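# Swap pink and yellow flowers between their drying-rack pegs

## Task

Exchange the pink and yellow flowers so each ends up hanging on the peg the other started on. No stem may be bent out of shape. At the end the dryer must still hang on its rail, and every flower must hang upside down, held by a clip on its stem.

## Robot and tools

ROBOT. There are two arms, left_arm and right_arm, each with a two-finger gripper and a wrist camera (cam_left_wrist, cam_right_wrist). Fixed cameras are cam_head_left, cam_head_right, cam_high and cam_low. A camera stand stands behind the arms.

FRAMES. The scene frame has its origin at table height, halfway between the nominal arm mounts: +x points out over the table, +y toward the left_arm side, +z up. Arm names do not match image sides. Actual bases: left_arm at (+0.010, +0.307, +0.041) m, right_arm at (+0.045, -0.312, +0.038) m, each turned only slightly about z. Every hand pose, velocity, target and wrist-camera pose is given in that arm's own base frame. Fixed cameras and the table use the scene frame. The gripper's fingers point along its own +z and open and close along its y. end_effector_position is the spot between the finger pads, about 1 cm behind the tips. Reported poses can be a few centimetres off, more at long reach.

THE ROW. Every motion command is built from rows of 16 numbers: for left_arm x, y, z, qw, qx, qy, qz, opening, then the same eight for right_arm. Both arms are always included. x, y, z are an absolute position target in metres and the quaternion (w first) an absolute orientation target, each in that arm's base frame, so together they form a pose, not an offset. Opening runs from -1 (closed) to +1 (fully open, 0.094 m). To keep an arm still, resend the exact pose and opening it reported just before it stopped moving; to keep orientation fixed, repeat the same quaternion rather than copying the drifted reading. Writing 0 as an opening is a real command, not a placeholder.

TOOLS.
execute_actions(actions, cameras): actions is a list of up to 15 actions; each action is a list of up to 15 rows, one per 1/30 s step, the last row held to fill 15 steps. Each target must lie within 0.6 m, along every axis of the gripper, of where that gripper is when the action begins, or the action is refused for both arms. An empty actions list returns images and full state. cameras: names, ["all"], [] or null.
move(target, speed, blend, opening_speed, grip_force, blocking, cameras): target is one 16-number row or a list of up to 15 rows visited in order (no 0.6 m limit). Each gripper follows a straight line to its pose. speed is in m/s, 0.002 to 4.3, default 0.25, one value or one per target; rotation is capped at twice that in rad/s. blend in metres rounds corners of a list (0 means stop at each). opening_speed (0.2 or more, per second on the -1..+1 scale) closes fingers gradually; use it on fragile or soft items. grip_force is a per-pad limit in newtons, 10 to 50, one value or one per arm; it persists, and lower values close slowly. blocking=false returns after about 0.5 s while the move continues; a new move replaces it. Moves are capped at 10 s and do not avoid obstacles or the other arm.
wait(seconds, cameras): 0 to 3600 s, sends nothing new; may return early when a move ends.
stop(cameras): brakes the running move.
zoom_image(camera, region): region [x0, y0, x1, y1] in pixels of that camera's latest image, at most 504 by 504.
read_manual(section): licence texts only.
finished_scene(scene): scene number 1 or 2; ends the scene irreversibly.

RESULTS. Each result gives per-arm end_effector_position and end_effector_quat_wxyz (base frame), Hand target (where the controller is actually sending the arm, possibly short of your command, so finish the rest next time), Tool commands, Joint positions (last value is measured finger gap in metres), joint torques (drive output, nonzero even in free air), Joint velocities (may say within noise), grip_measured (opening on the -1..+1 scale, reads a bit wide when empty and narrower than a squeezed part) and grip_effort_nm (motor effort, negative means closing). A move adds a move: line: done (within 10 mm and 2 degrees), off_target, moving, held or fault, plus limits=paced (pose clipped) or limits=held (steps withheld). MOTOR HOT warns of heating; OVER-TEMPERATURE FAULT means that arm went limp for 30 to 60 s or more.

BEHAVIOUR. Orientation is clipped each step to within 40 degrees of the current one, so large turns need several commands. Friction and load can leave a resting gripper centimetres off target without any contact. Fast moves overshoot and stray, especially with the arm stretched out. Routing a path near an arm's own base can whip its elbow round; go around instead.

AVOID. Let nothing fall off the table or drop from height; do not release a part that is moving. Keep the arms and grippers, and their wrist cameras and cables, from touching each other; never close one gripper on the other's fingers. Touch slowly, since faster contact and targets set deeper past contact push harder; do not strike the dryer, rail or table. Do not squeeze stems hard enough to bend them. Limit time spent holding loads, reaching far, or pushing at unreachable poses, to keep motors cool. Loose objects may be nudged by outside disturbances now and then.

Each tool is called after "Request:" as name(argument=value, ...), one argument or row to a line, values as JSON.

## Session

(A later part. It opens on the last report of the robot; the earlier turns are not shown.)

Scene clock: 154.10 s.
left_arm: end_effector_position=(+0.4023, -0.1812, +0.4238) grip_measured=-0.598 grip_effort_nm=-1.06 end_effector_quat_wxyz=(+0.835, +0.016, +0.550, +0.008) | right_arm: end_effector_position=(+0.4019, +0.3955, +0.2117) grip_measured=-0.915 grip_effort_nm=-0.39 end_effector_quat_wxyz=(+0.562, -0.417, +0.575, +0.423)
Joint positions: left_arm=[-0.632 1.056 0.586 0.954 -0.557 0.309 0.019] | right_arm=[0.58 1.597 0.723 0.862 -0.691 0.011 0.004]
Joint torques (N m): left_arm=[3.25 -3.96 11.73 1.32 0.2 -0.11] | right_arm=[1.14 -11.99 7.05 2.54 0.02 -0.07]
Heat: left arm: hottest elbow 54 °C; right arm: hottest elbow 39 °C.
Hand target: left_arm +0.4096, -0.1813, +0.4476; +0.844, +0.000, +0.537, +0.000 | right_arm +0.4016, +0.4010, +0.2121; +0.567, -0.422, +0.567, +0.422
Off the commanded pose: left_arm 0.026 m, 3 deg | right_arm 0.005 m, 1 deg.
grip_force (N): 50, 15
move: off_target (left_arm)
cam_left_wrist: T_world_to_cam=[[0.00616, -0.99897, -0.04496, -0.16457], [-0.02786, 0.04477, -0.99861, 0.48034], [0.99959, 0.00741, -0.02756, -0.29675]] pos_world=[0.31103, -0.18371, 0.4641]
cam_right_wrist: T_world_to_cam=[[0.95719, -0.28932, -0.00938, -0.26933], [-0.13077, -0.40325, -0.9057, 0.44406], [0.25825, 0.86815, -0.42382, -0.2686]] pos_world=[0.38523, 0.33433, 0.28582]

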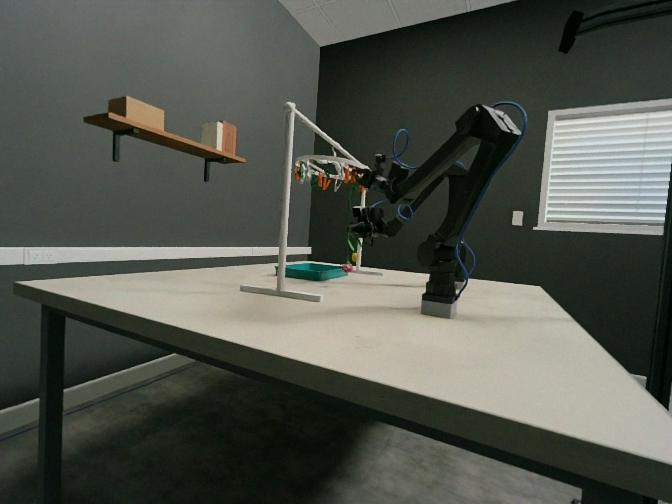

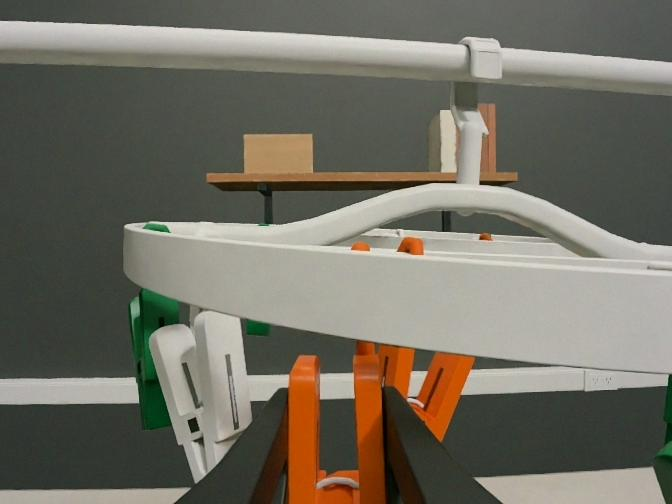

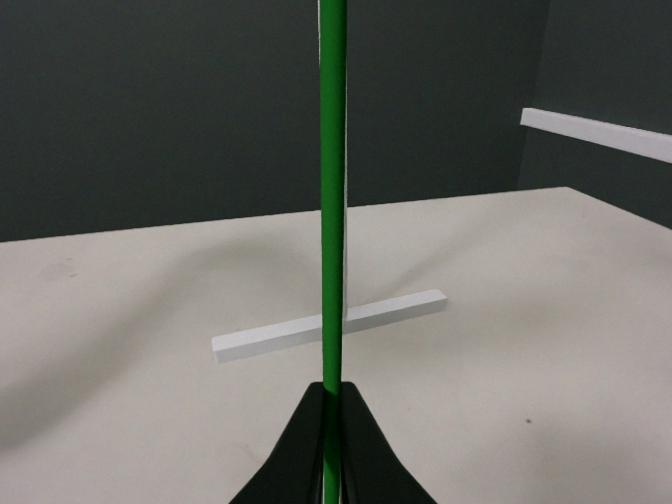

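Request:
move(
  target=[
    [0.411,-0.182,0.448,0.8434,0,0.5373,0,0.0,0.4017,0.401,0.212,0.5673,-0.4221,0.5673,0.4221,-1],
    [0.325,-0.183,0.40,0.8434,0,0.5373,0,0.0,0.4017,0.401,0.212,0.5673,-0.4221,0.5673,0.4221,-1],
    [0.32,-0.295,0.395,0.8306,-0.0933,0.5291,0.1464,0.0,0.4017,0.401,0.212,0.5673,-0.4221,0.5673,0.4221,-1],
  ],
  speed=[0.1,0.1,0.15],
  opening_speed=0.6,
  cameras=["cam_left_wrist","cam_right_wrist","cam_head_right"],
)

Scene clock: 174.57 s.
left_arm: end_effector_position=(+0.3190, -0.2851, +0.3797) grip_measured=-0.002 grip_effort_nm=0.05 end_effector_quat_wxyz=(+0.797, -0.022, +0.591, +0.118) | right_arm: end_effector_position=(+0.4019, +0.3955, +0.2117) grip_measured=-0.915 grip_effort_nm=-0.39 end_effector_quat_wxyz=(+0.562, -0.417, +0.575, +0.423)
Joint positions: left_arm=[-1.111 1.359 0.669 1.548 -1.164 0.924 0.047] | right_arm=[0.58 1.597 0.723 0.862 -0.691 0.011 0.004]
Joint torques (N m): left_arm=[1.79 -6.12 9.77 1.65 0.37 0.04] | right_arm=[1.38 -12.1 7.05 2.58 0.02 -0.08]
Heat: left arm: hottest elbow 52 °C; right arm: hottest elbow 38 °C.
Hand target: left_arm +0.3199, -0.2941, +0.3949; +0.803, -0.040, +0.585, +0.101 | right_arm +0.4016, +0.4010, +0.2120; +0.567, -0.422, +0.567, +0.422
Off the commanded pose: left_arm 0.018 m, 12 deg | right_arm 0.005 m, 1 deg.
joint sent to its limit (left arm) — joint 4 (wrist pitch), upper limit. The joint targets are off in orientation, not in position.
grip_force (N): 50, 15
move: off_target (left_arm)
cam_left_wrist: T_world_to_cam=[[0.22332, -0.96789, -0.11543, -0.30345], [-0.14975, 0.08295, -0.98524, 0.48332], [0.96317, 0.23731, -0.12642, -0.09921]] pos_world=[0.2357, -0.31025, 0.42862]
cam_right_wrist: T_world_to_cam=[[0.95719, -0.28932, -0.00938, -0.26933], [-0.13077, -0.40325, -0.9057, 0.44406], [0.25825, 0.86815, -0.42382, -0.2686]] pos_world=[0.38523, 0.33433, 0.28582]
Images, in order (width x height): cam_head_right 672x504, cam_left_wrist 672x504, cam_right_wrist 672x504.

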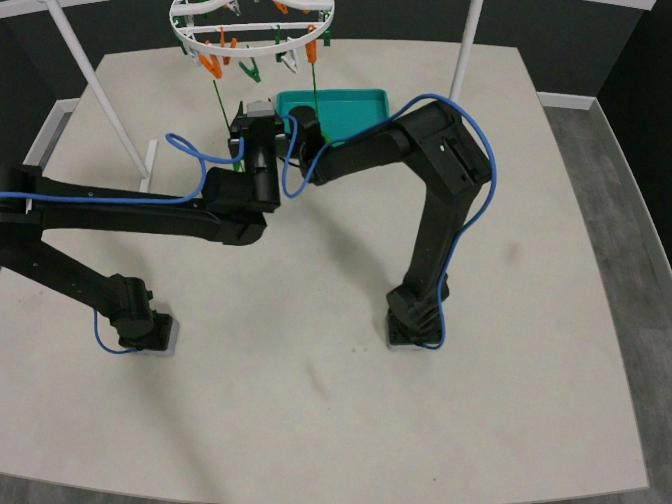

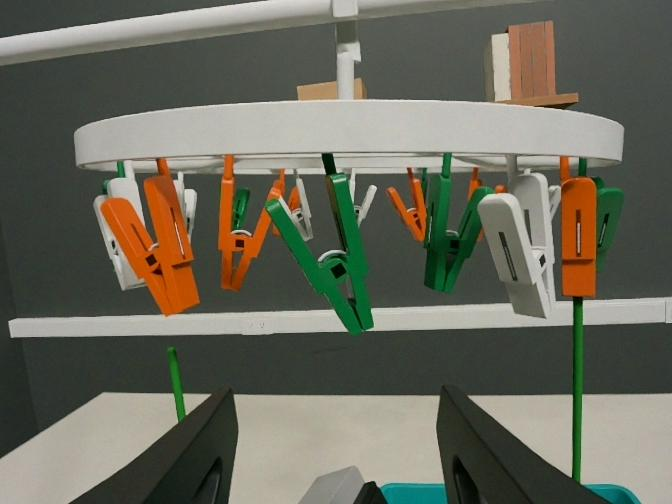

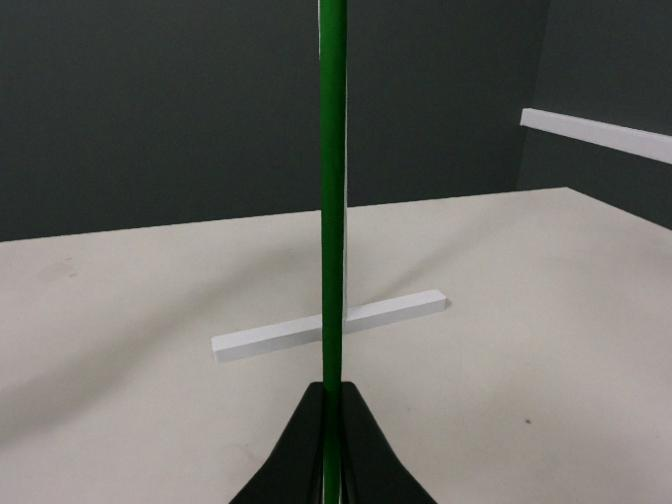

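Request:
move(
  target=[0.368,-0.277,0.431,0.8121,-0.0749,0.5687,0.1069,0.1,0.377,0.312,0.205,0.5673,-0.4221,0.5673,0.4221,-1],
  speed=0.1,
  cameras=["cam_left_wrist","cam_right_wrist"],
)

Scene clock: 190.10 s.
left_arm: end_effector_position=(+0.3623, -0.2753, +0.4079) grip_measured=+0.098 grip_effort_nm=0.05 end_effector_quat_wxyz=(+0.805, -0.050, +0.578, +0.125) | right_arm: end_effector_position=(+0.3782, +0.3171, +0.2024) grip_measured=-0.915 grip_effort_nm=-0.39 end_effector_quat_wxyz=(+0.559, -0.420, +0.573, +0.428)
Joint positions: left_arm=[-0.997 1.359 0.753 1.418 -1.104 0.823 0.052] | right_arm=[0.429 1.497 0.56 0.923 -0.857 0.011 0.004]
Joint torques (N m): left_arm=[3.19 -7.94 10.4 0.83 0.53 -0.18] | right_arm=[-0.03 -11.22 5.16 2.45 -0.14 -0.08]
Heat: left arm: hottest elbow 54 °C; right arm: hottest elbow 37 °C.
Hand target: left_arm +0.3670, -0.2761, +0.4307; +0.812, -0.075, +0.568, +0.107 | right_arm +0.3769, +0.3121, +0.2049; +0.567, -0.422, +0.567, +0.422
Off the commanded pose: left_arm 0.024 m, 4 deg | right_arm 0.006 m, 1 deg.
grip_force (N): 50, 15
move: off_target (left_arm)
cam_left_wrist: T_world_to_cam=[[0.26733, -0.96067, -0.07508, -0.33083], [-0.11666, 0.04508, -0.99215, 0.49714], [0.95652, 0.27399, -0.10002, -0.13794]] pos_world=[0.27838, -0.30244, 0.4546]
cam_right_wrist: T_world_to_cam=[[0.96113, -0.27583, -0.01258, -0.27453], [-0.1279, -0.40435, -0.90562, 0.40026], [0.24471, 0.87202, -0.4239, -0.19441]] pos_world=[0.36263, 0.25565, 0.27661]

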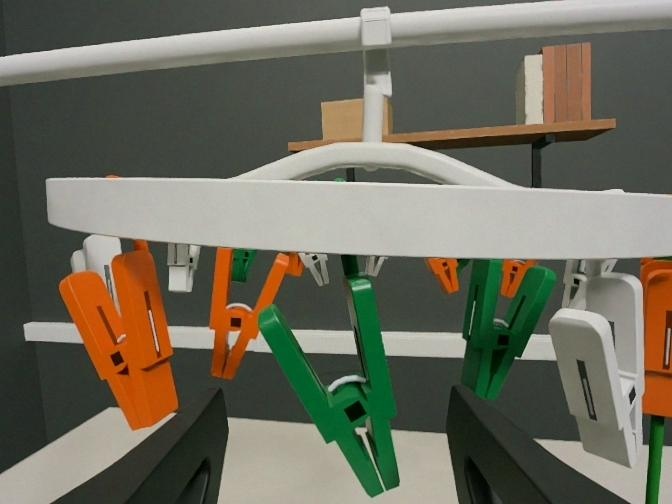

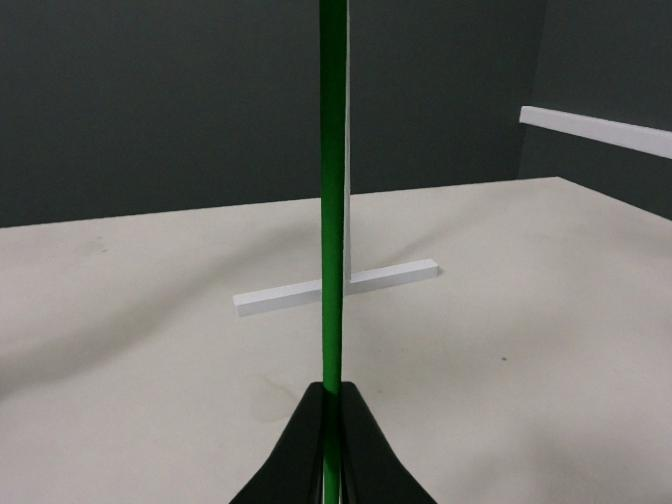

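Request:
move(
  target=[0.399,-0.268,0.441,0.8121,-0.0749,0.5687,0.1069,0.2,0.377,0.312,0.205,0.5673,-0.4221,0.5673,0.4221,-1],
  speed=0.08,
  cameras=["cam_left_wrist"],
)

Scene clock: 195.80 s.
left_arm: end_effector_position=(+0.3951, -0.2690, +0.4110) grip_measured=+0.198 grip_effort_nm=0.05 end_effector_quat_wxyz=(+0.802, -0.046, +0.582, +0.128) | right_arm: end_effector_position=(+0.3782, +0.3171, +0.2024) grip_measured=-0.915 grip_effort_nm=-0.39 end_effector_quat_wxyz=(+0.559, -0.420, +0.573, +0.428)
Joint positions: left_arm=[-0.918 1.359 0.787 1.266 -1.05 0.704 0.056] | right_arm=[0.429 1.497 0.56 0.923 -0.857 0.011 0.004]
Joint torques (N m): left_arm=[3.14 -9.17 10.82 0.88 0.47 -0.21] | right_arm=[-0.03 -11.22 5.22 2.47 -0.13 -0.09]
Heat: left arm: hottest elbow 54 °C; right arm: hottest elbow 36 °C.
Hand target: left_arm +0.3977, -0.2669, +0.4405; +0.812, -0.075, +0.568, +0.107 | right_arm +0.3769, +0.3121, +0.2049; +0.567, -0.422, +0.567, +0.422
Off the commanded pose: left_arm 0.030 m, 4 deg | right_arm 0.006 m, 1 deg.
grip_force (N): 50, 15
move: off_target (left_arm)
cam_left_wrist: T_world_to_cam=[[0.26744, -0.95976, -0.08564, -0.3288], [-0.12712, 0.05296, -0.99047, 0.50927], [0.95515, 0.27578, -0.10784, -0.16646]] pos_world=[0.31167, -0.29664, 0.45831]

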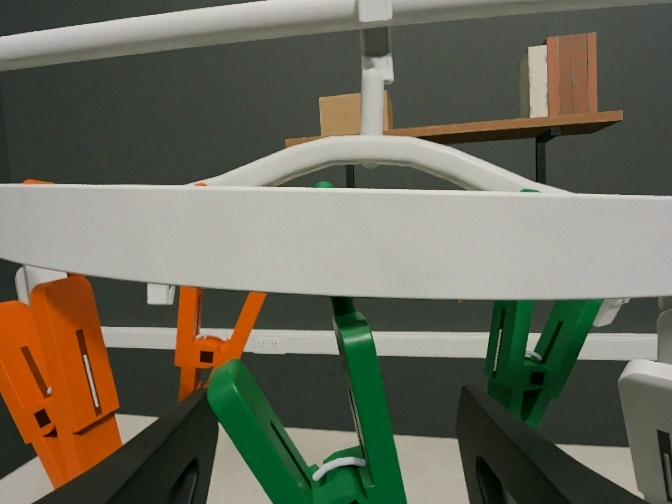

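Request:
move(
  target=[
    [0.3974,-0.2622,0.441,0.8121,-0.0749,0.5687,0.1069,0.45,0.377,0.312,0.205,0.5673,-0.4221,0.5673,0.4221,-1],
    [0.3974,-0.2622,0.450,0.8121,-0.0749,0.5687,0.1069,0.45,0.377,0.312,0.205,0.5673,-0.4221,0.5673,0.4221,-1],
  ],
  speed=0.05,
  cameras=["cam_left_wrist"],
)

Scene clock: 200.10 s.
left_arm: end_effector_position=(+0.3936, -0.2645, +0.4192) grip_measured=+0.448 grip_effort_nm=0.05 end_effector_quat_wxyz=(+0.802, -0.045, +0.582, +0.127) | right_arm: end_effector_position=(+0.3782, +0.3171, +0.2024) grip_measured=-0.915 grip_effort_nm=-0.38 end_effector_quat_wxyz=(+0.559, -0.420, +0.573, +0.428)
Joint positions: left_arm=[-0.914 1.33 0.787 1.229 -1.045 0.695 0.068] | right_arm=[0.429 1.497 0.56 0.923 -0.857 0.011 0.004]
Joint torques (N m): left_arm=[3.25 -8.94 10.97 0.96 0.46 -0.18] | right_arm=[-0.21 -11.28 5.15 2.45 -0.13 -0.09]
Heat: left arm: hottest elbow 54 °C; right arm: hottest elbow 36 °C.
Hand target: left_arm +0.3960, -0.2611, +0.4495; +0.812, -0.075, +0.568, +0.107 | right_arm +0.3769, +0.3121, +0.2049; +0.567, -0.422, +0.567, +0.422
Off the commanded pose: left_arm 0.031 m, 5 deg | right_arm 0.006 m, 1 deg.
grip_force (N): 50, 15
move: off_target (left_arm)
cam_left_wrist: T_world_to_cam=[[0.26532, -0.9603, -0.08621, -0.32238], [-0.12783, 0.05359, -0.99035, 0.51748], [0.95565, 0.27378, -0.10854, -0.16573]] pos_world=[0.31007, -0.29193, 0.46671]

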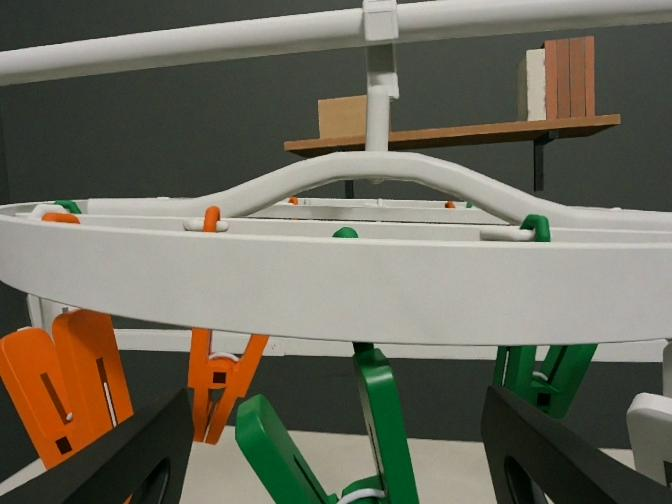

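Request:
move(
  target=[0.3974,-0.2622,0.450,0.8121,-0.0749,0.5687,0.1069,-0.75,0.377,0.312,0.205,0.5673,-0.4221,0.5673,0.4221,-1],
  opening_speed=0.5,
  cameras=["cam_left_wrist","cam_low","cam_head_left"],
)

Request:
zoom_image(
  camera="cam_low",
  region=[310, 140, 420, 280],
)

Request:
zoom_image(
  camera="cam_head_left",
  region=[200, 20, 340, 160],
)

Scene clock: 205.00 s.
left_arm: end_effector_position=(+0.3936, -0.2645, +0.4192) grip_measured=-0.584 grip_effort_nm=-1.05 end_effector_quat_wxyz=(+0.802, -0.046, +0.582, +0.127) | right_arm: end_effector_position=(+0.3782, +0.3171, +0.2024) grip_measured=-0.915 grip_effort_nm=-0.39 end_effector_quat_wxyz=(+0.559, -0.420, +0.573, +0.428)
Joint positions: left_arm=[-0.914 1.33 0.787 1.229 -1.045 0.695 0.02] | right_arm=[0.429 1.497 0.56 0.923 -0.857 0.011 0.004]
Joint torques (N m): left_arm=[3.25 -8.94 10.97 0.91 0.46 -0.18] | right_arm=[0.03 -11.28 5.15 2.48 -0.14 -0.09]
Heat: left arm: hottest elbow 54 °C; right arm: hottest elbow 35 °C.
Hand target: left_arm +0.3960, -0.2611, +0.4495; +0.812, -0.075, +0.568, +0.107 | right_arm +0.3769, +0.3121, +0.2049; +0.567, -0.422, +0.567, +0.422
Off the commanded pose: left_arm 0.031 m, 5 deg | right_arm 0.006 m, 1 deg.
grip_force (N): 50, 15
move: off_target (left_arm)
cam_left_wrist: T_world_to_cam=[[0.26527, -0.96034, -0.08588, -0.32253], [-0.12774, 0.05328, -0.99038, 0.51738], [0.95568, 0.27369, -0.10854, -0.16577]] pos_world=[0.31007, -0.29193, 0.46671]
Images, in order (width x height): cam_head_left 672x504, cam_low 672x504, cam_left_wrist 672x504.

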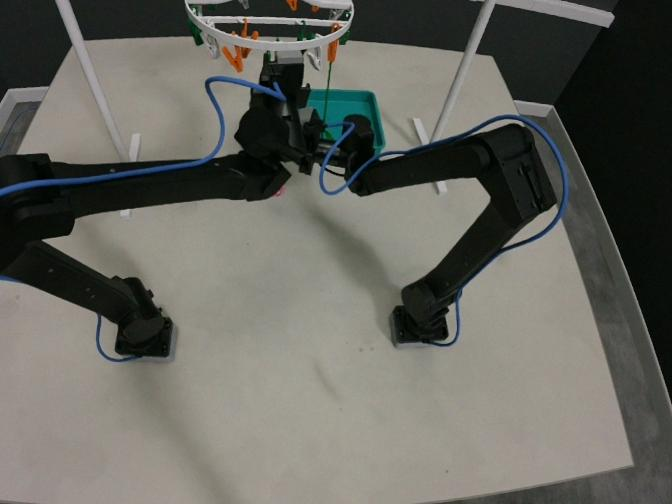

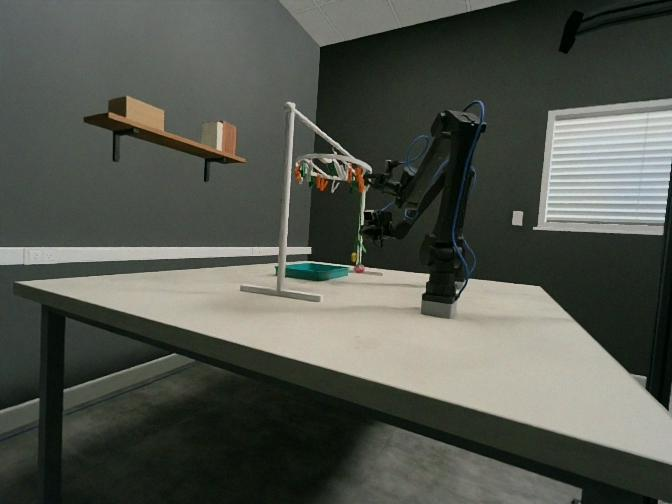

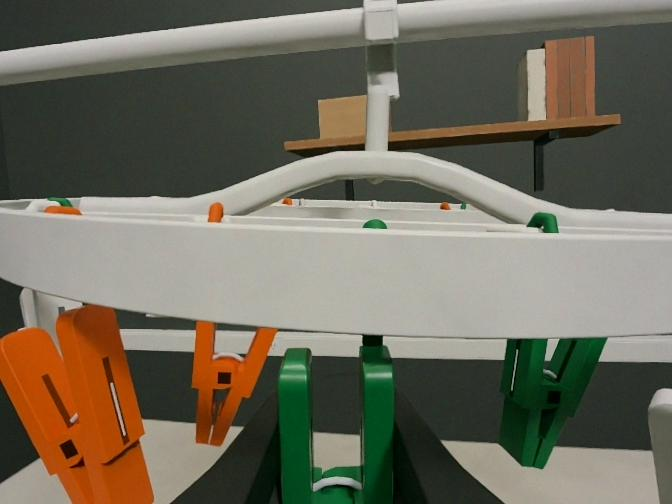

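Scaled by 3.600 from the camera's image (finer frame: 960x720).

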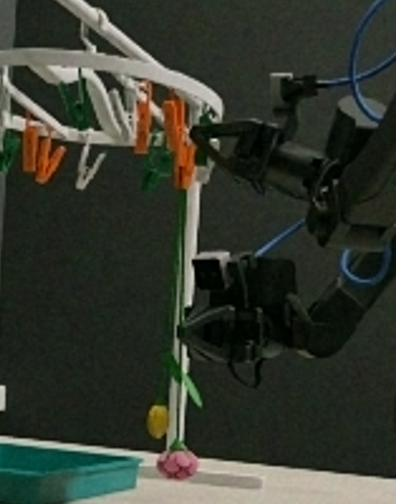

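Scaled by 3.600 from the camera's image (finer frame: 960x720).

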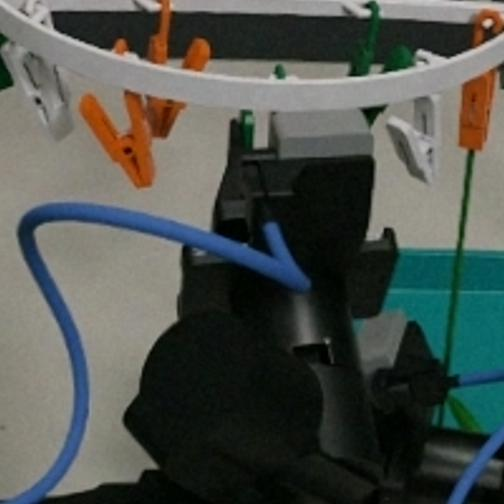

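Request:
move(
  target=[0.3974,-0.2622,0.450,0.8121,-0.0749,0.5687,0.1069,-0.75,0.386,0.305,0.225,0.5673,-0.4221,0.5673,0.4221,-1],
  speed=0.06,
  cameras=["cam_right_wrist","cam_high"],
)

Request:
zoom_image(
  camera="cam_high",
  region=[180, 200, 300, 320],
)

Scene clock: 217.20 s.
left_arm: end_effector_position=(+0.3936, -0.2645, +0.4192) grip_measured=-0.584 grip_effort_nm=-1.06 end_effector_quat_wxyz=(+0.802, -0.046, +0.582, +0.127) | right_arm: end_effector_position=(+0.3785, +0.3064, +0.2145) grip_measured=-0.915 grip_effort_nm=-0.39 end_effector_quat_wxyz=(+0.557, -0.419, +0.575, +0.429)
Joint positions: left_arm=[-0.914 1.33 0.787 1.229 -1.045 0.695 0.02] | right_arm=[0.401 1.448 0.56 0.868 -0.885 0.011 0.004]
Joint torques (N m): left_arm=[3.19 -8.94 10.99 0.91 0.45 -0.18] | right_arm=[-0.15 -10.46 7.71 1.48 -0.13 -0.07]
Heat: left arm: hottest elbow 54 °C; right arm: hottest elbow 34 °C.
Hand target: left_arm +0.3960, -0.2611, +0.4495; +0.812, -0.075, +0.568, +0.107 | right_arm +0.3857, +0.3049, +0.2249; +0.567, -0.422, +0.567, +0.422
Off the commanded pose: left_arm 0.031 m, 5 deg | right_arm 0.013 m, 2 deg.
grip_force (N): 50, 15
move: off_target (left_arm, right_arm)
cam_right_wrist: T_world_to_cam=[[0.96116, -0.27547, -0.01697, -0.27681], [-0.13231, -0.40596, -0.90426, 0.40871], [0.24221, 0.87139, -0.42663, -0.17832]] pos_world=[0.36333, 0.24505, 0.28881]
Images, in order (width x height): cam_high 672x504, cam_right_wrist 672x504.

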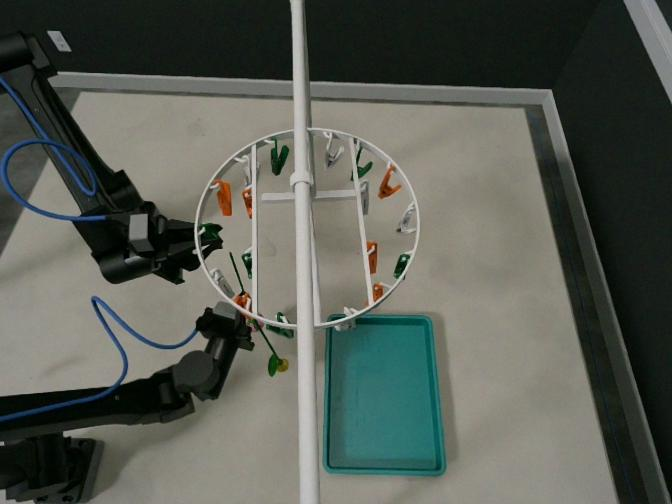

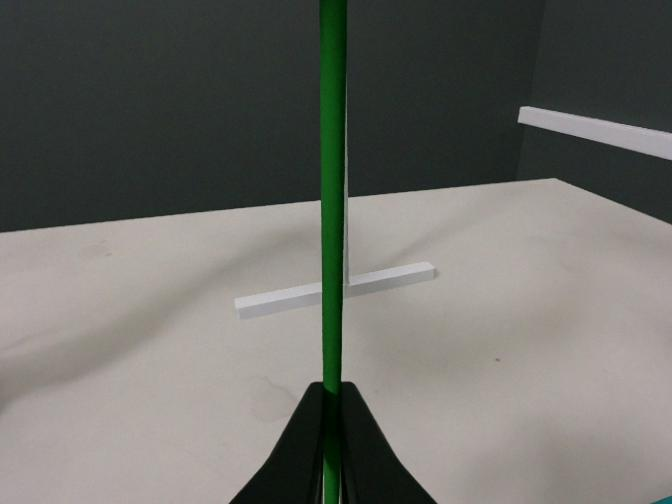

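Scaled by 4.200 from the camera's image (finer frame: 960x720).

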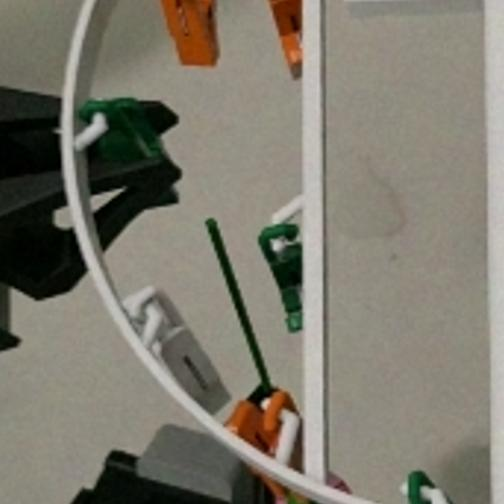

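Request:
zoom_image(
  camera="cam_high",
  region=[190, 215, 250, 265],
)

Scaled by 8.400 from the camera's image (finer frame: 960x720).

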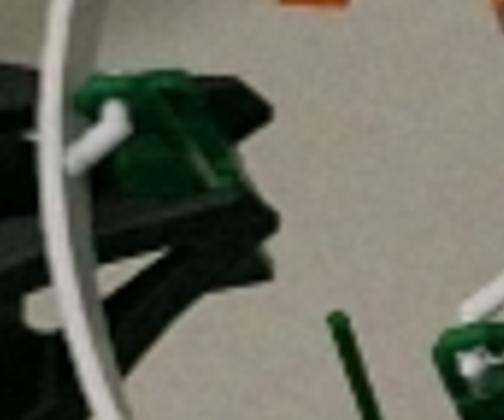

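Request:
zoom_image(
  camera="cam_high",
  region=[180, 180, 300, 320],
)

Request:
execute_actions(
  actions=[],
  cameras=["cam_low","cam_head_left","cam_high","cam_head_right"],
)

Request:
zoom_image(
  camera="cam_low",
  region=[330, 150, 390, 210],
)

Request:
zoom_image(
  camera="cam_head_right",
  region=[210, 50, 330, 170],
)

Scaled by 3.600 from the camera's image (finer frame: 960x720).

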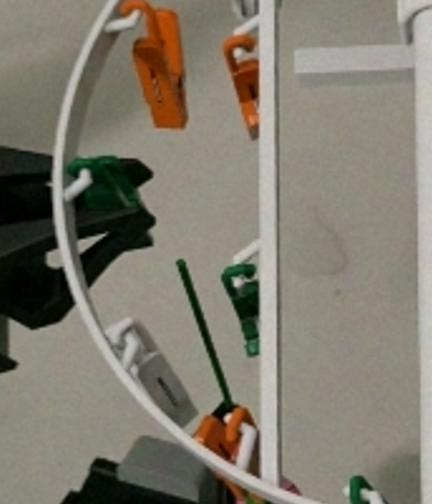

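Scene clock: 241.83 s.
left_arm: end_effector_position=(+0.3936, -0.2645, +0.4192) grip_measured=-0.584 grip_effort_nm=-1.06 end_effector_quat_wxyz=(+0.802, -0.046, +0.582, +0.127) | right_arm: end_effector_position=(+0.3785, +0.3064, +0.2144) grip_measured=-0.915 grip_effort_nm=-0.38 end_effector_quat_wxyz=(+0.557, -0.419, +0.575, +0.429)
Joint positions: left_arm=[-0.914 1.33 0.787 1.229 -1.045 0.695 0.02] | right_arm=[0.401 1.448 0.56 0.868 -0.885 0.011 0.004]
Joint velocities: within noise
Joint torques (N m): left_arm=[3.25 -8.88 10.99 0.91 0.46 -0.18] | right_arm=[-0.26 -10.58 7.69 1.51 -0.12 -0.07]
Heat: left arm: hottest elbow 55 °C; right arm: hottest elbow 35 °C.
Hand target: left_arm +0.3960, -0.2611, +0.4495; +0.812, -0.075, +0.568, +0.107 | right_arm +0.3857, +0.3049, +0.2249; +0.567, -0.422, +0.567, +0.422
Tool commands: left_gripper/opening=-0.75 right_gripper/opening=-1.0
Off the commanded pose: left_arm 0.031 m, 5 deg | right_arm 0.013 m, 2 deg.
grip_force (N): 50, 15
Images, in order (width x height): cam_head_left 672x504, cam_head_right 672x504, cam_high 672x504, cam_low 672x504.

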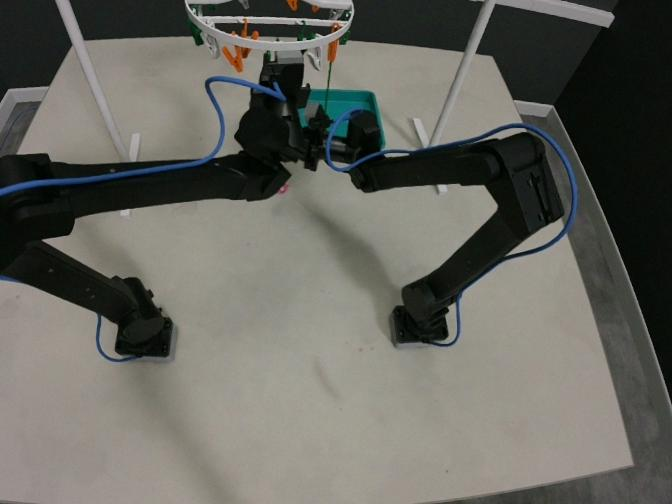

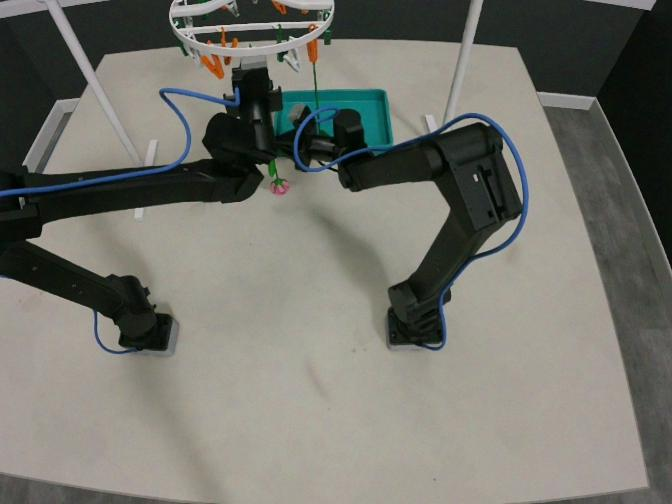

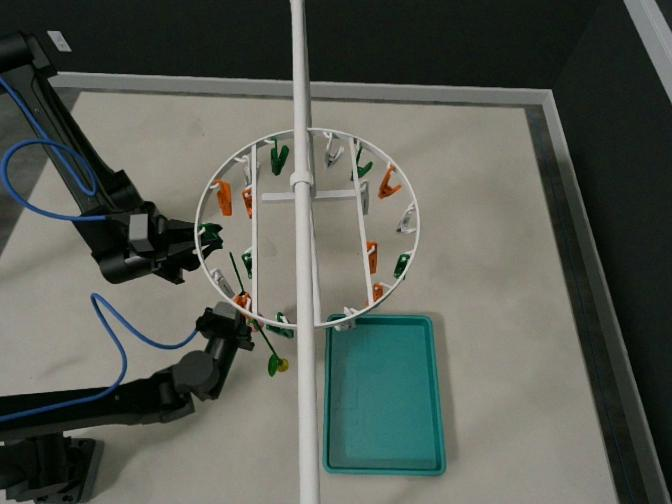

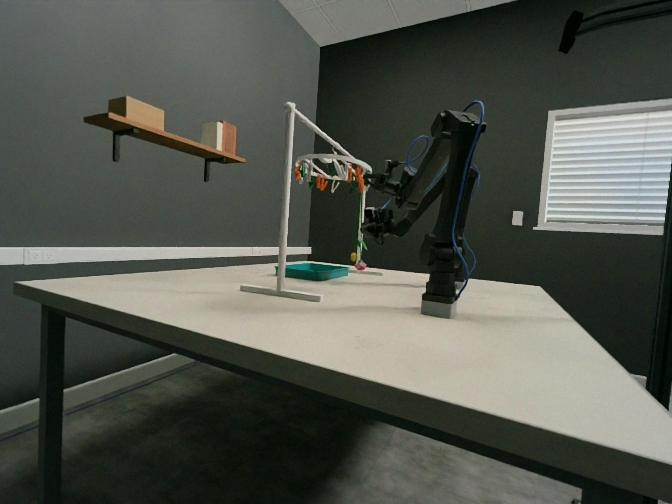

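Scaled by 8.400 from the camera's image (finer frame: 960x720).

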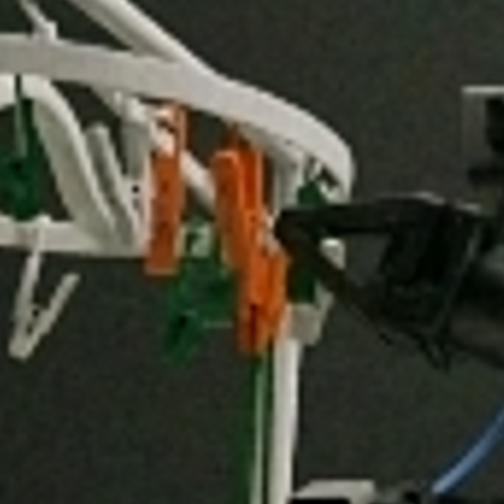

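Scaled by 4.200 from the camera's image (finer frame: 960x720).

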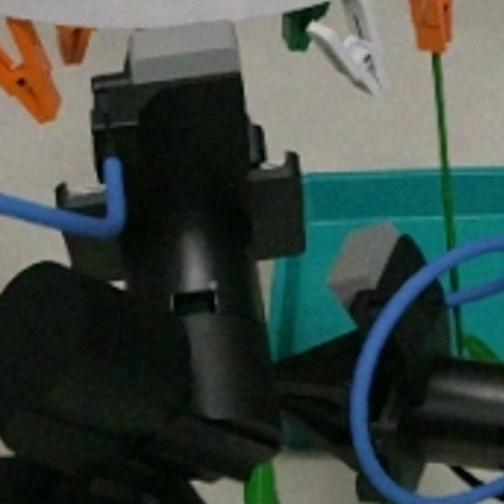

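Request:
move(
  target=[0.3974,-0.2622,0.450,0.8121,-0.0749,0.5687,0.1069,-0.75,0.360,0.315,0.226,0.5673,-0.4221,0.5673,0.4221,-1],
  speed=0.06,
  cameras=["cam_low","cam_high"],
)

Request:
zoom_image(
  camera="cam_high",
  region=[190, 215, 250, 265],
)

Request:
zoom_image(
  camera="cam_low",
  region=[330, 150, 390, 210],
)

Scene clock: 246.37 s.
left_arm: end_effector_position=(+0.3936, -0.2645, +0.4192) grip_measured=-0.584 grip_effort_nm=-1.06 end_effector_quat_wxyz=(+0.802, -0.046, +0.582, +0.127) | right_arm: end_effector_position=(+0.3661, +0.3135, +0.2287) grip_measured=-0.915 grip_effort_nm=-0.39 end_effector_quat_wxyz=(+0.570, -0.418, +0.567, +0.422)
Joint positions: left_arm=[-0.914 1.33 0.787 1.229 -1.045 0.695 0.02] | right_arm=[0.439 1.396 0.541 0.866 -0.833 0.011 0.004]
Joint torques (N m): left_arm=[3.25 -8.94 10.99 0.91 0.45 -0.18] | right_arm=[1.26 -9.99 5.7 1.54 0.02 -0.07]
Heat: left arm: hottest elbow 55 °C; right arm: hottest elbow 35 °C.
Hand target: left_arm +0.3960, -0.2611, +0.4495; +0.812, -0.075, +0.568, +0.107 | right_arm +0.3601, +0.3150, +0.2261; +0.567, -0.422, +0.567, +0.422
Off the commanded pose: left_arm 0.031 m, 5 deg | right_arm 0.007 m, 1 deg.
grip_force (N): 50, 15
move: off_target (left_arm)
Images, in order (width x height): cam_high 672x504, cam_low 672x504.

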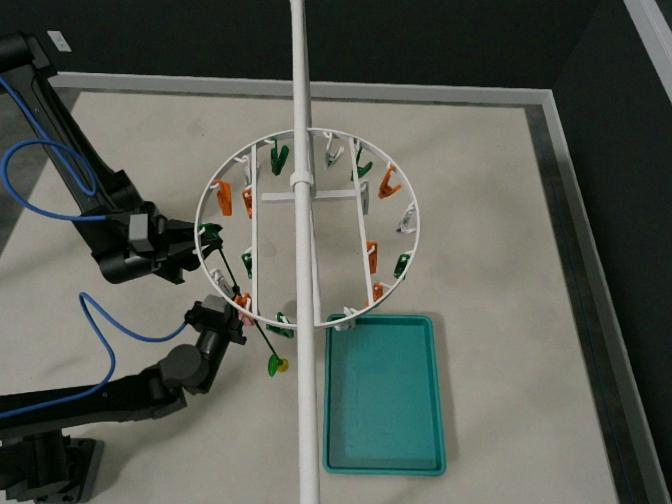

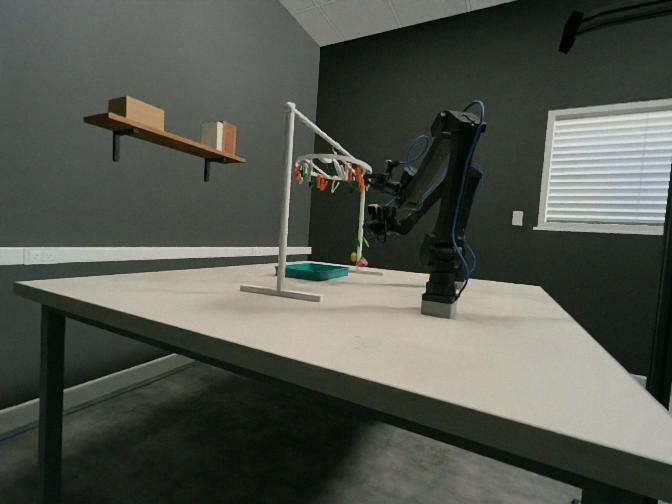

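Scaled by 8.400 from the camera's image (finer frame: 960x720).

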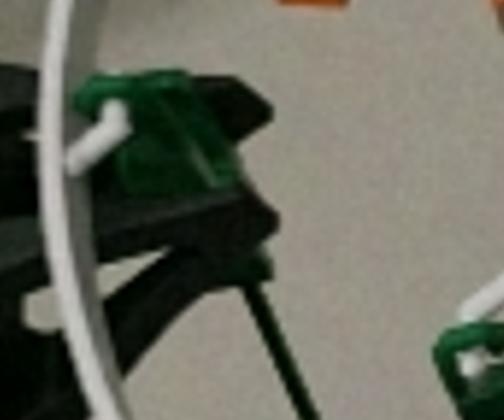

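Scaled by 8.400 from the camera's image (finer frame: 960x720).

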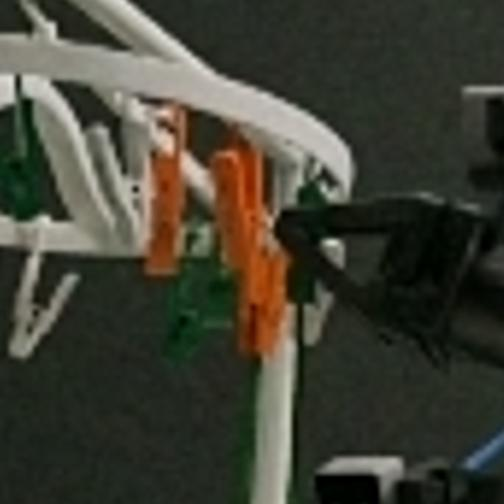

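Request:
move(
  target=[0.3974,-0.2622,0.450,0.8121,-0.0749,0.5687,0.1069,-0.75,0.364,0.3145,0.250,0.5673,-0.4221,0.5673,0.4221,-1],
  speed=0.05,
  cameras=["cam_low","cam_high","cam_right_wrist"],
)

Request:
zoom_image(
  camera="cam_high",
  region=[190, 215, 250, 265],
)

Request:
zoom_image(
  camera="cam_low",
  region=[330, 150, 390, 210],
)

Scene clock: 251.70 s.
left_arm: end_effector_position=(+0.3936, -0.2645, +0.4192) grip_measured=-0.584 grip_effort_nm=-1.06 end_effector_quat_wxyz=(+0.802, -0.046, +0.582, +0.127) | right_arm: end_effector_position=(+0.3600, +0.3109, +0.2374) grip_measured=-0.915 grip_effort_nm=-0.39 end_effector_quat_wxyz=(+0.558, -0.416, +0.579, +0.425)
Joint positions: left_arm=[-0.914 1.33 0.787 1.229 -1.045 0.695 0.02] | right_arm=[0.439 1.336 0.541 0.772 -0.835 0.011 0.004]
Joint torques (N m): left_arm=[3.25 -8.94 10.97 0.91 0.46 -0.18] | right_arm=[0.73 -9.17 8.59 1.55 -0.11 -0.07]
Heat: left arm: hottest elbow 55 °C; right arm: hottest elbow 34 °C.
Hand target: left_arm +0.3960, -0.2611, +0.4495; +0.812, -0.075, +0.568, +0.107 | right_arm +0.3638, +0.3143, +0.2501; +0.568, -0.422, +0.567, +0.422
Off the commanded pose: left_arm 0.031 m, 5 deg | right_arm 0.014 m, 2 deg.
grip_force (N): 50, 15
move: off_target (left_arm, right_arm)
cam_right_wrist: T_world_to_cam=[[0.9577, -0.28715, -0.01893, -0.25209], [-0.1397, -0.40641, -0.90295, 0.43131], [0.25159, 0.8674, -0.42934, -0.16951]] pos_world=[0.34433, 0.24994, 0.3119]
Images, in order (width x height): cam_high 672x504, cam_low 672x504, cam_right_wrist 672x504.

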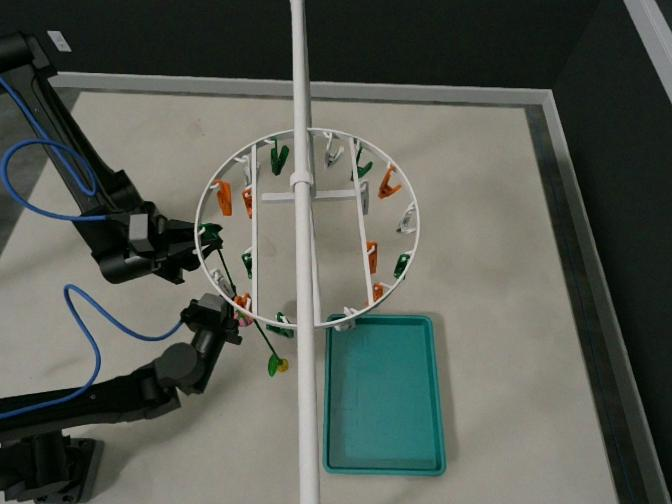

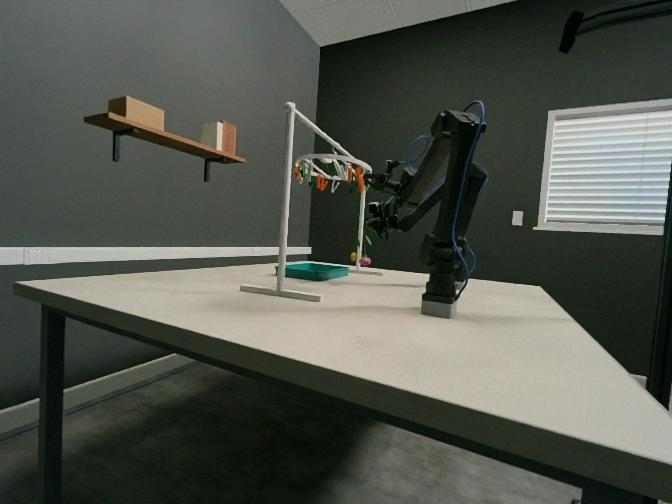

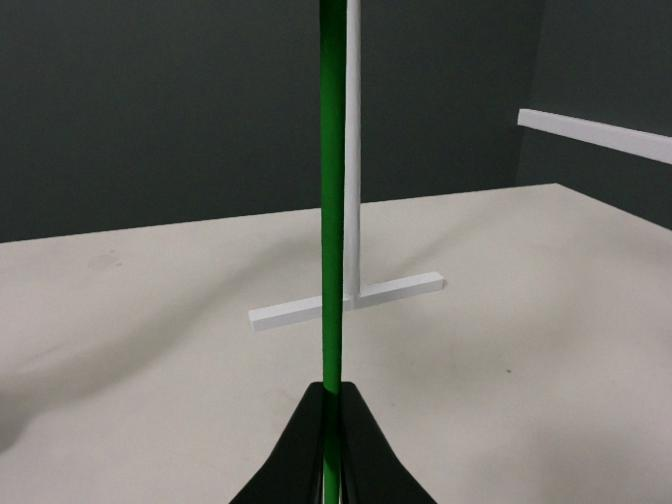

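Scaled by 8.400 from the camera's image (finer frame: 960x720).

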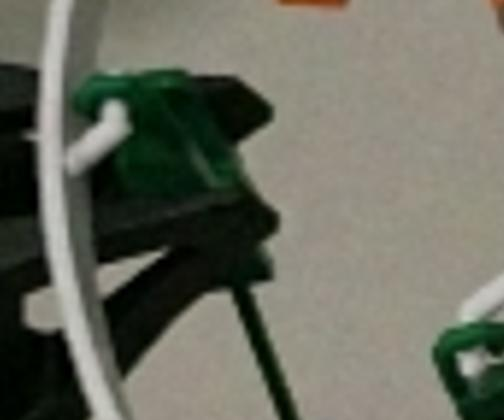

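Scaled by 8.400 from the camera's image (finer frame: 960x720).

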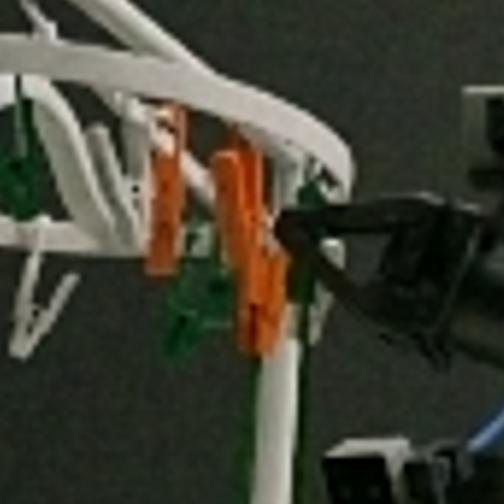

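Request:
move(
  target=[
    [0.3974,-0.2622,0.450,0.8121,-0.0749,0.5687,0.1069,-0.75,0.366,0.3145,0.255,0.5673,-0.4221,0.5673,0.4221,-1],
    [0.3974,-0.2622,0.450,0.8121,-0.0749,0.5687,0.1069,-0.4,0.366,0.3145,0.255,0.5673,-0.4221,0.5673,0.4221,-1],
  ],
  speed=0.05,
  opening_speed=0.4,
  cameras=["cam_low","cam_high","cam_right_wrist","cam_left_wrist"],
)

Request:
zoom_image(
  camera="cam_high",
  region=[190, 215, 250, 265],
)

Request:
zoom_image(
  camera="cam_low",
  region=[330, 150, 390, 210],
)

Scene clock: 257.20 s.
left_arm: end_effector_position=(+0.3936, -0.2645, +0.4192) grip_measured=-0.402 grip_effort_nm=0.05 end_effector_quat_wxyz=(+0.802, -0.046, +0.582, +0.127) | right_arm: end_effector_position=(+0.3587, +0.3106, +0.2372) grip_measured=-0.915 grip_effort_nm=-0.39 end_effector_quat_wxyz=(+0.554, -0.416, +0.582, +0.427)
Joint positions: left_arm=[-0.914 1.33 0.787 1.229 -1.045 0.694 0.028] | right_arm=[0.439 1.328 0.541 0.753 -0.838 0.011 0.004]
Joint torques (N m): left_arm=[3.25 -8.94 10.97 0.91 0.46 -0.18] | right_arm=[0.56 -9.23 9.35 1.54 -0.13 -0.07]
Heat: left arm: hottest elbow 55 °C; right arm: hottest elbow 34 °C.
Hand target: left_arm +0.3960, -0.2611, +0.4495; +0.812, -0.075, +0.568, +0.107 | right_arm +0.3655, +0.3141, +0.2551; +0.567, -0.422, +0.567, +0.422
Off the commanded pose: left_arm 0.031 m, 4 deg | right_arm 0.020 m, 2 deg.
grip_force (N): 50, 15
move: off_target (left_arm, right_arm); target 2's new opening was sent with left_arm's hand 0.031 m and 5 deg from that target
cam_left_wrist: T_world_to_cam=[[0.26511, -0.96042, -0.08545, -0.3226], [-0.12761, 0.05289, -0.99041, 0.51724], [0.95574, 0.27347, -0.10854, -0.16588]] pos_world=[0.31007, -0.29183, 0.46671]
cam_right_wrist: T_world_to_cam=[[0.95821, -0.28477, -0.02723, -0.24988], [-0.14772, -0.41102, -0.89958, 0.43437], [0.24498, 0.86601, -0.4359, -0.16462]] pos_world=[0.34393, 0.24994, 0.31219]
Images, in order (width x height): cam_high 672x504, cam_low 672x504, cam_left_wrist 672x504, cam_right_wrist 672x504.

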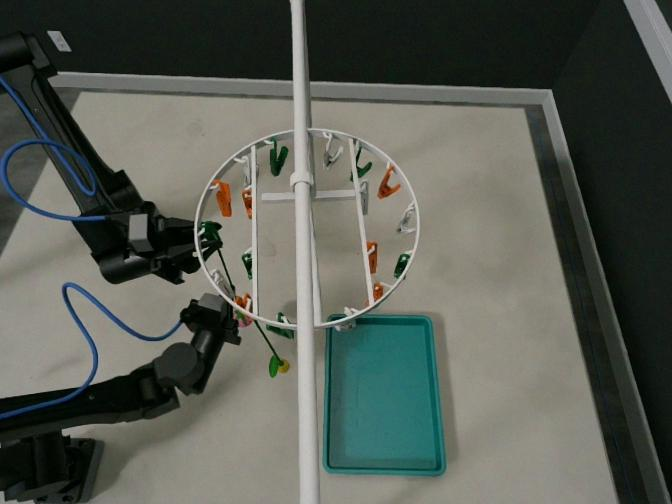

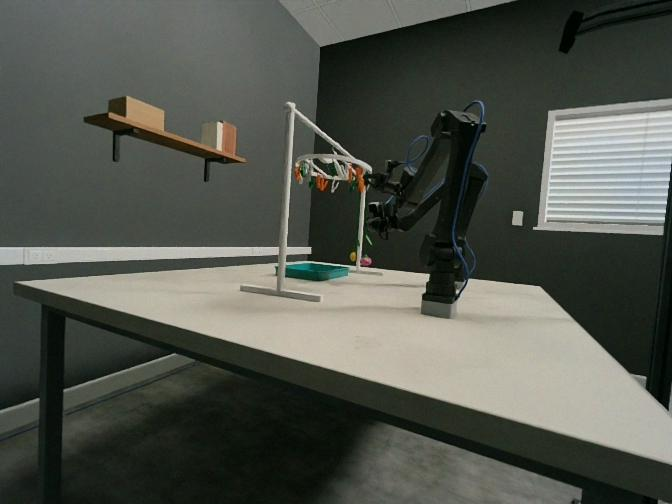

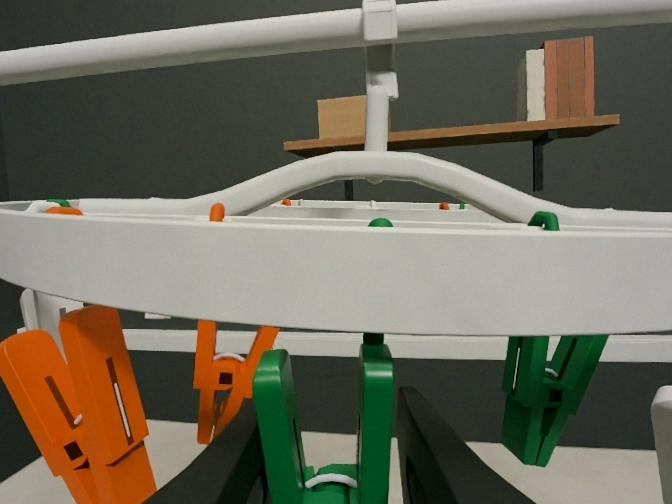

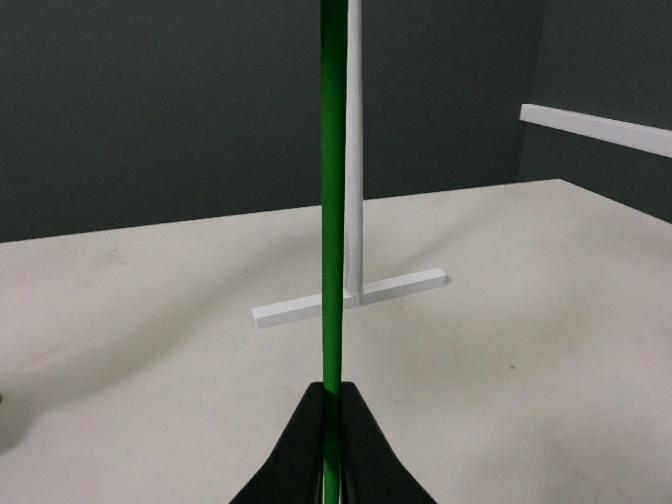

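Scaled by 8.400 from the camera's image (finer frame: 960x720).

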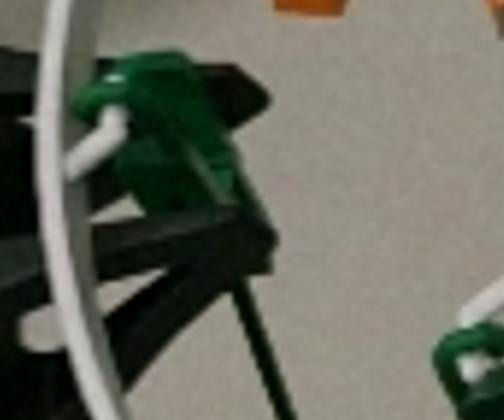

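Scaled by 8.400 from the camera's image (finer frame: 960x720).

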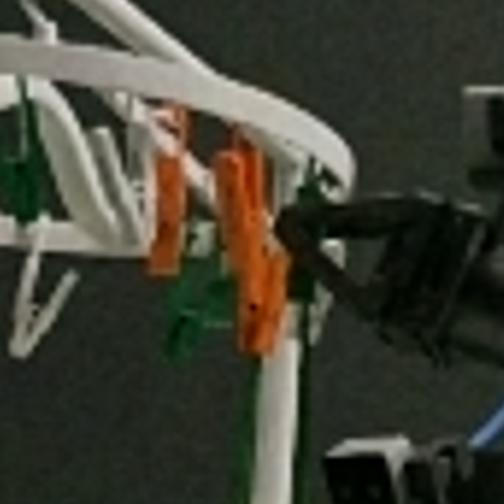

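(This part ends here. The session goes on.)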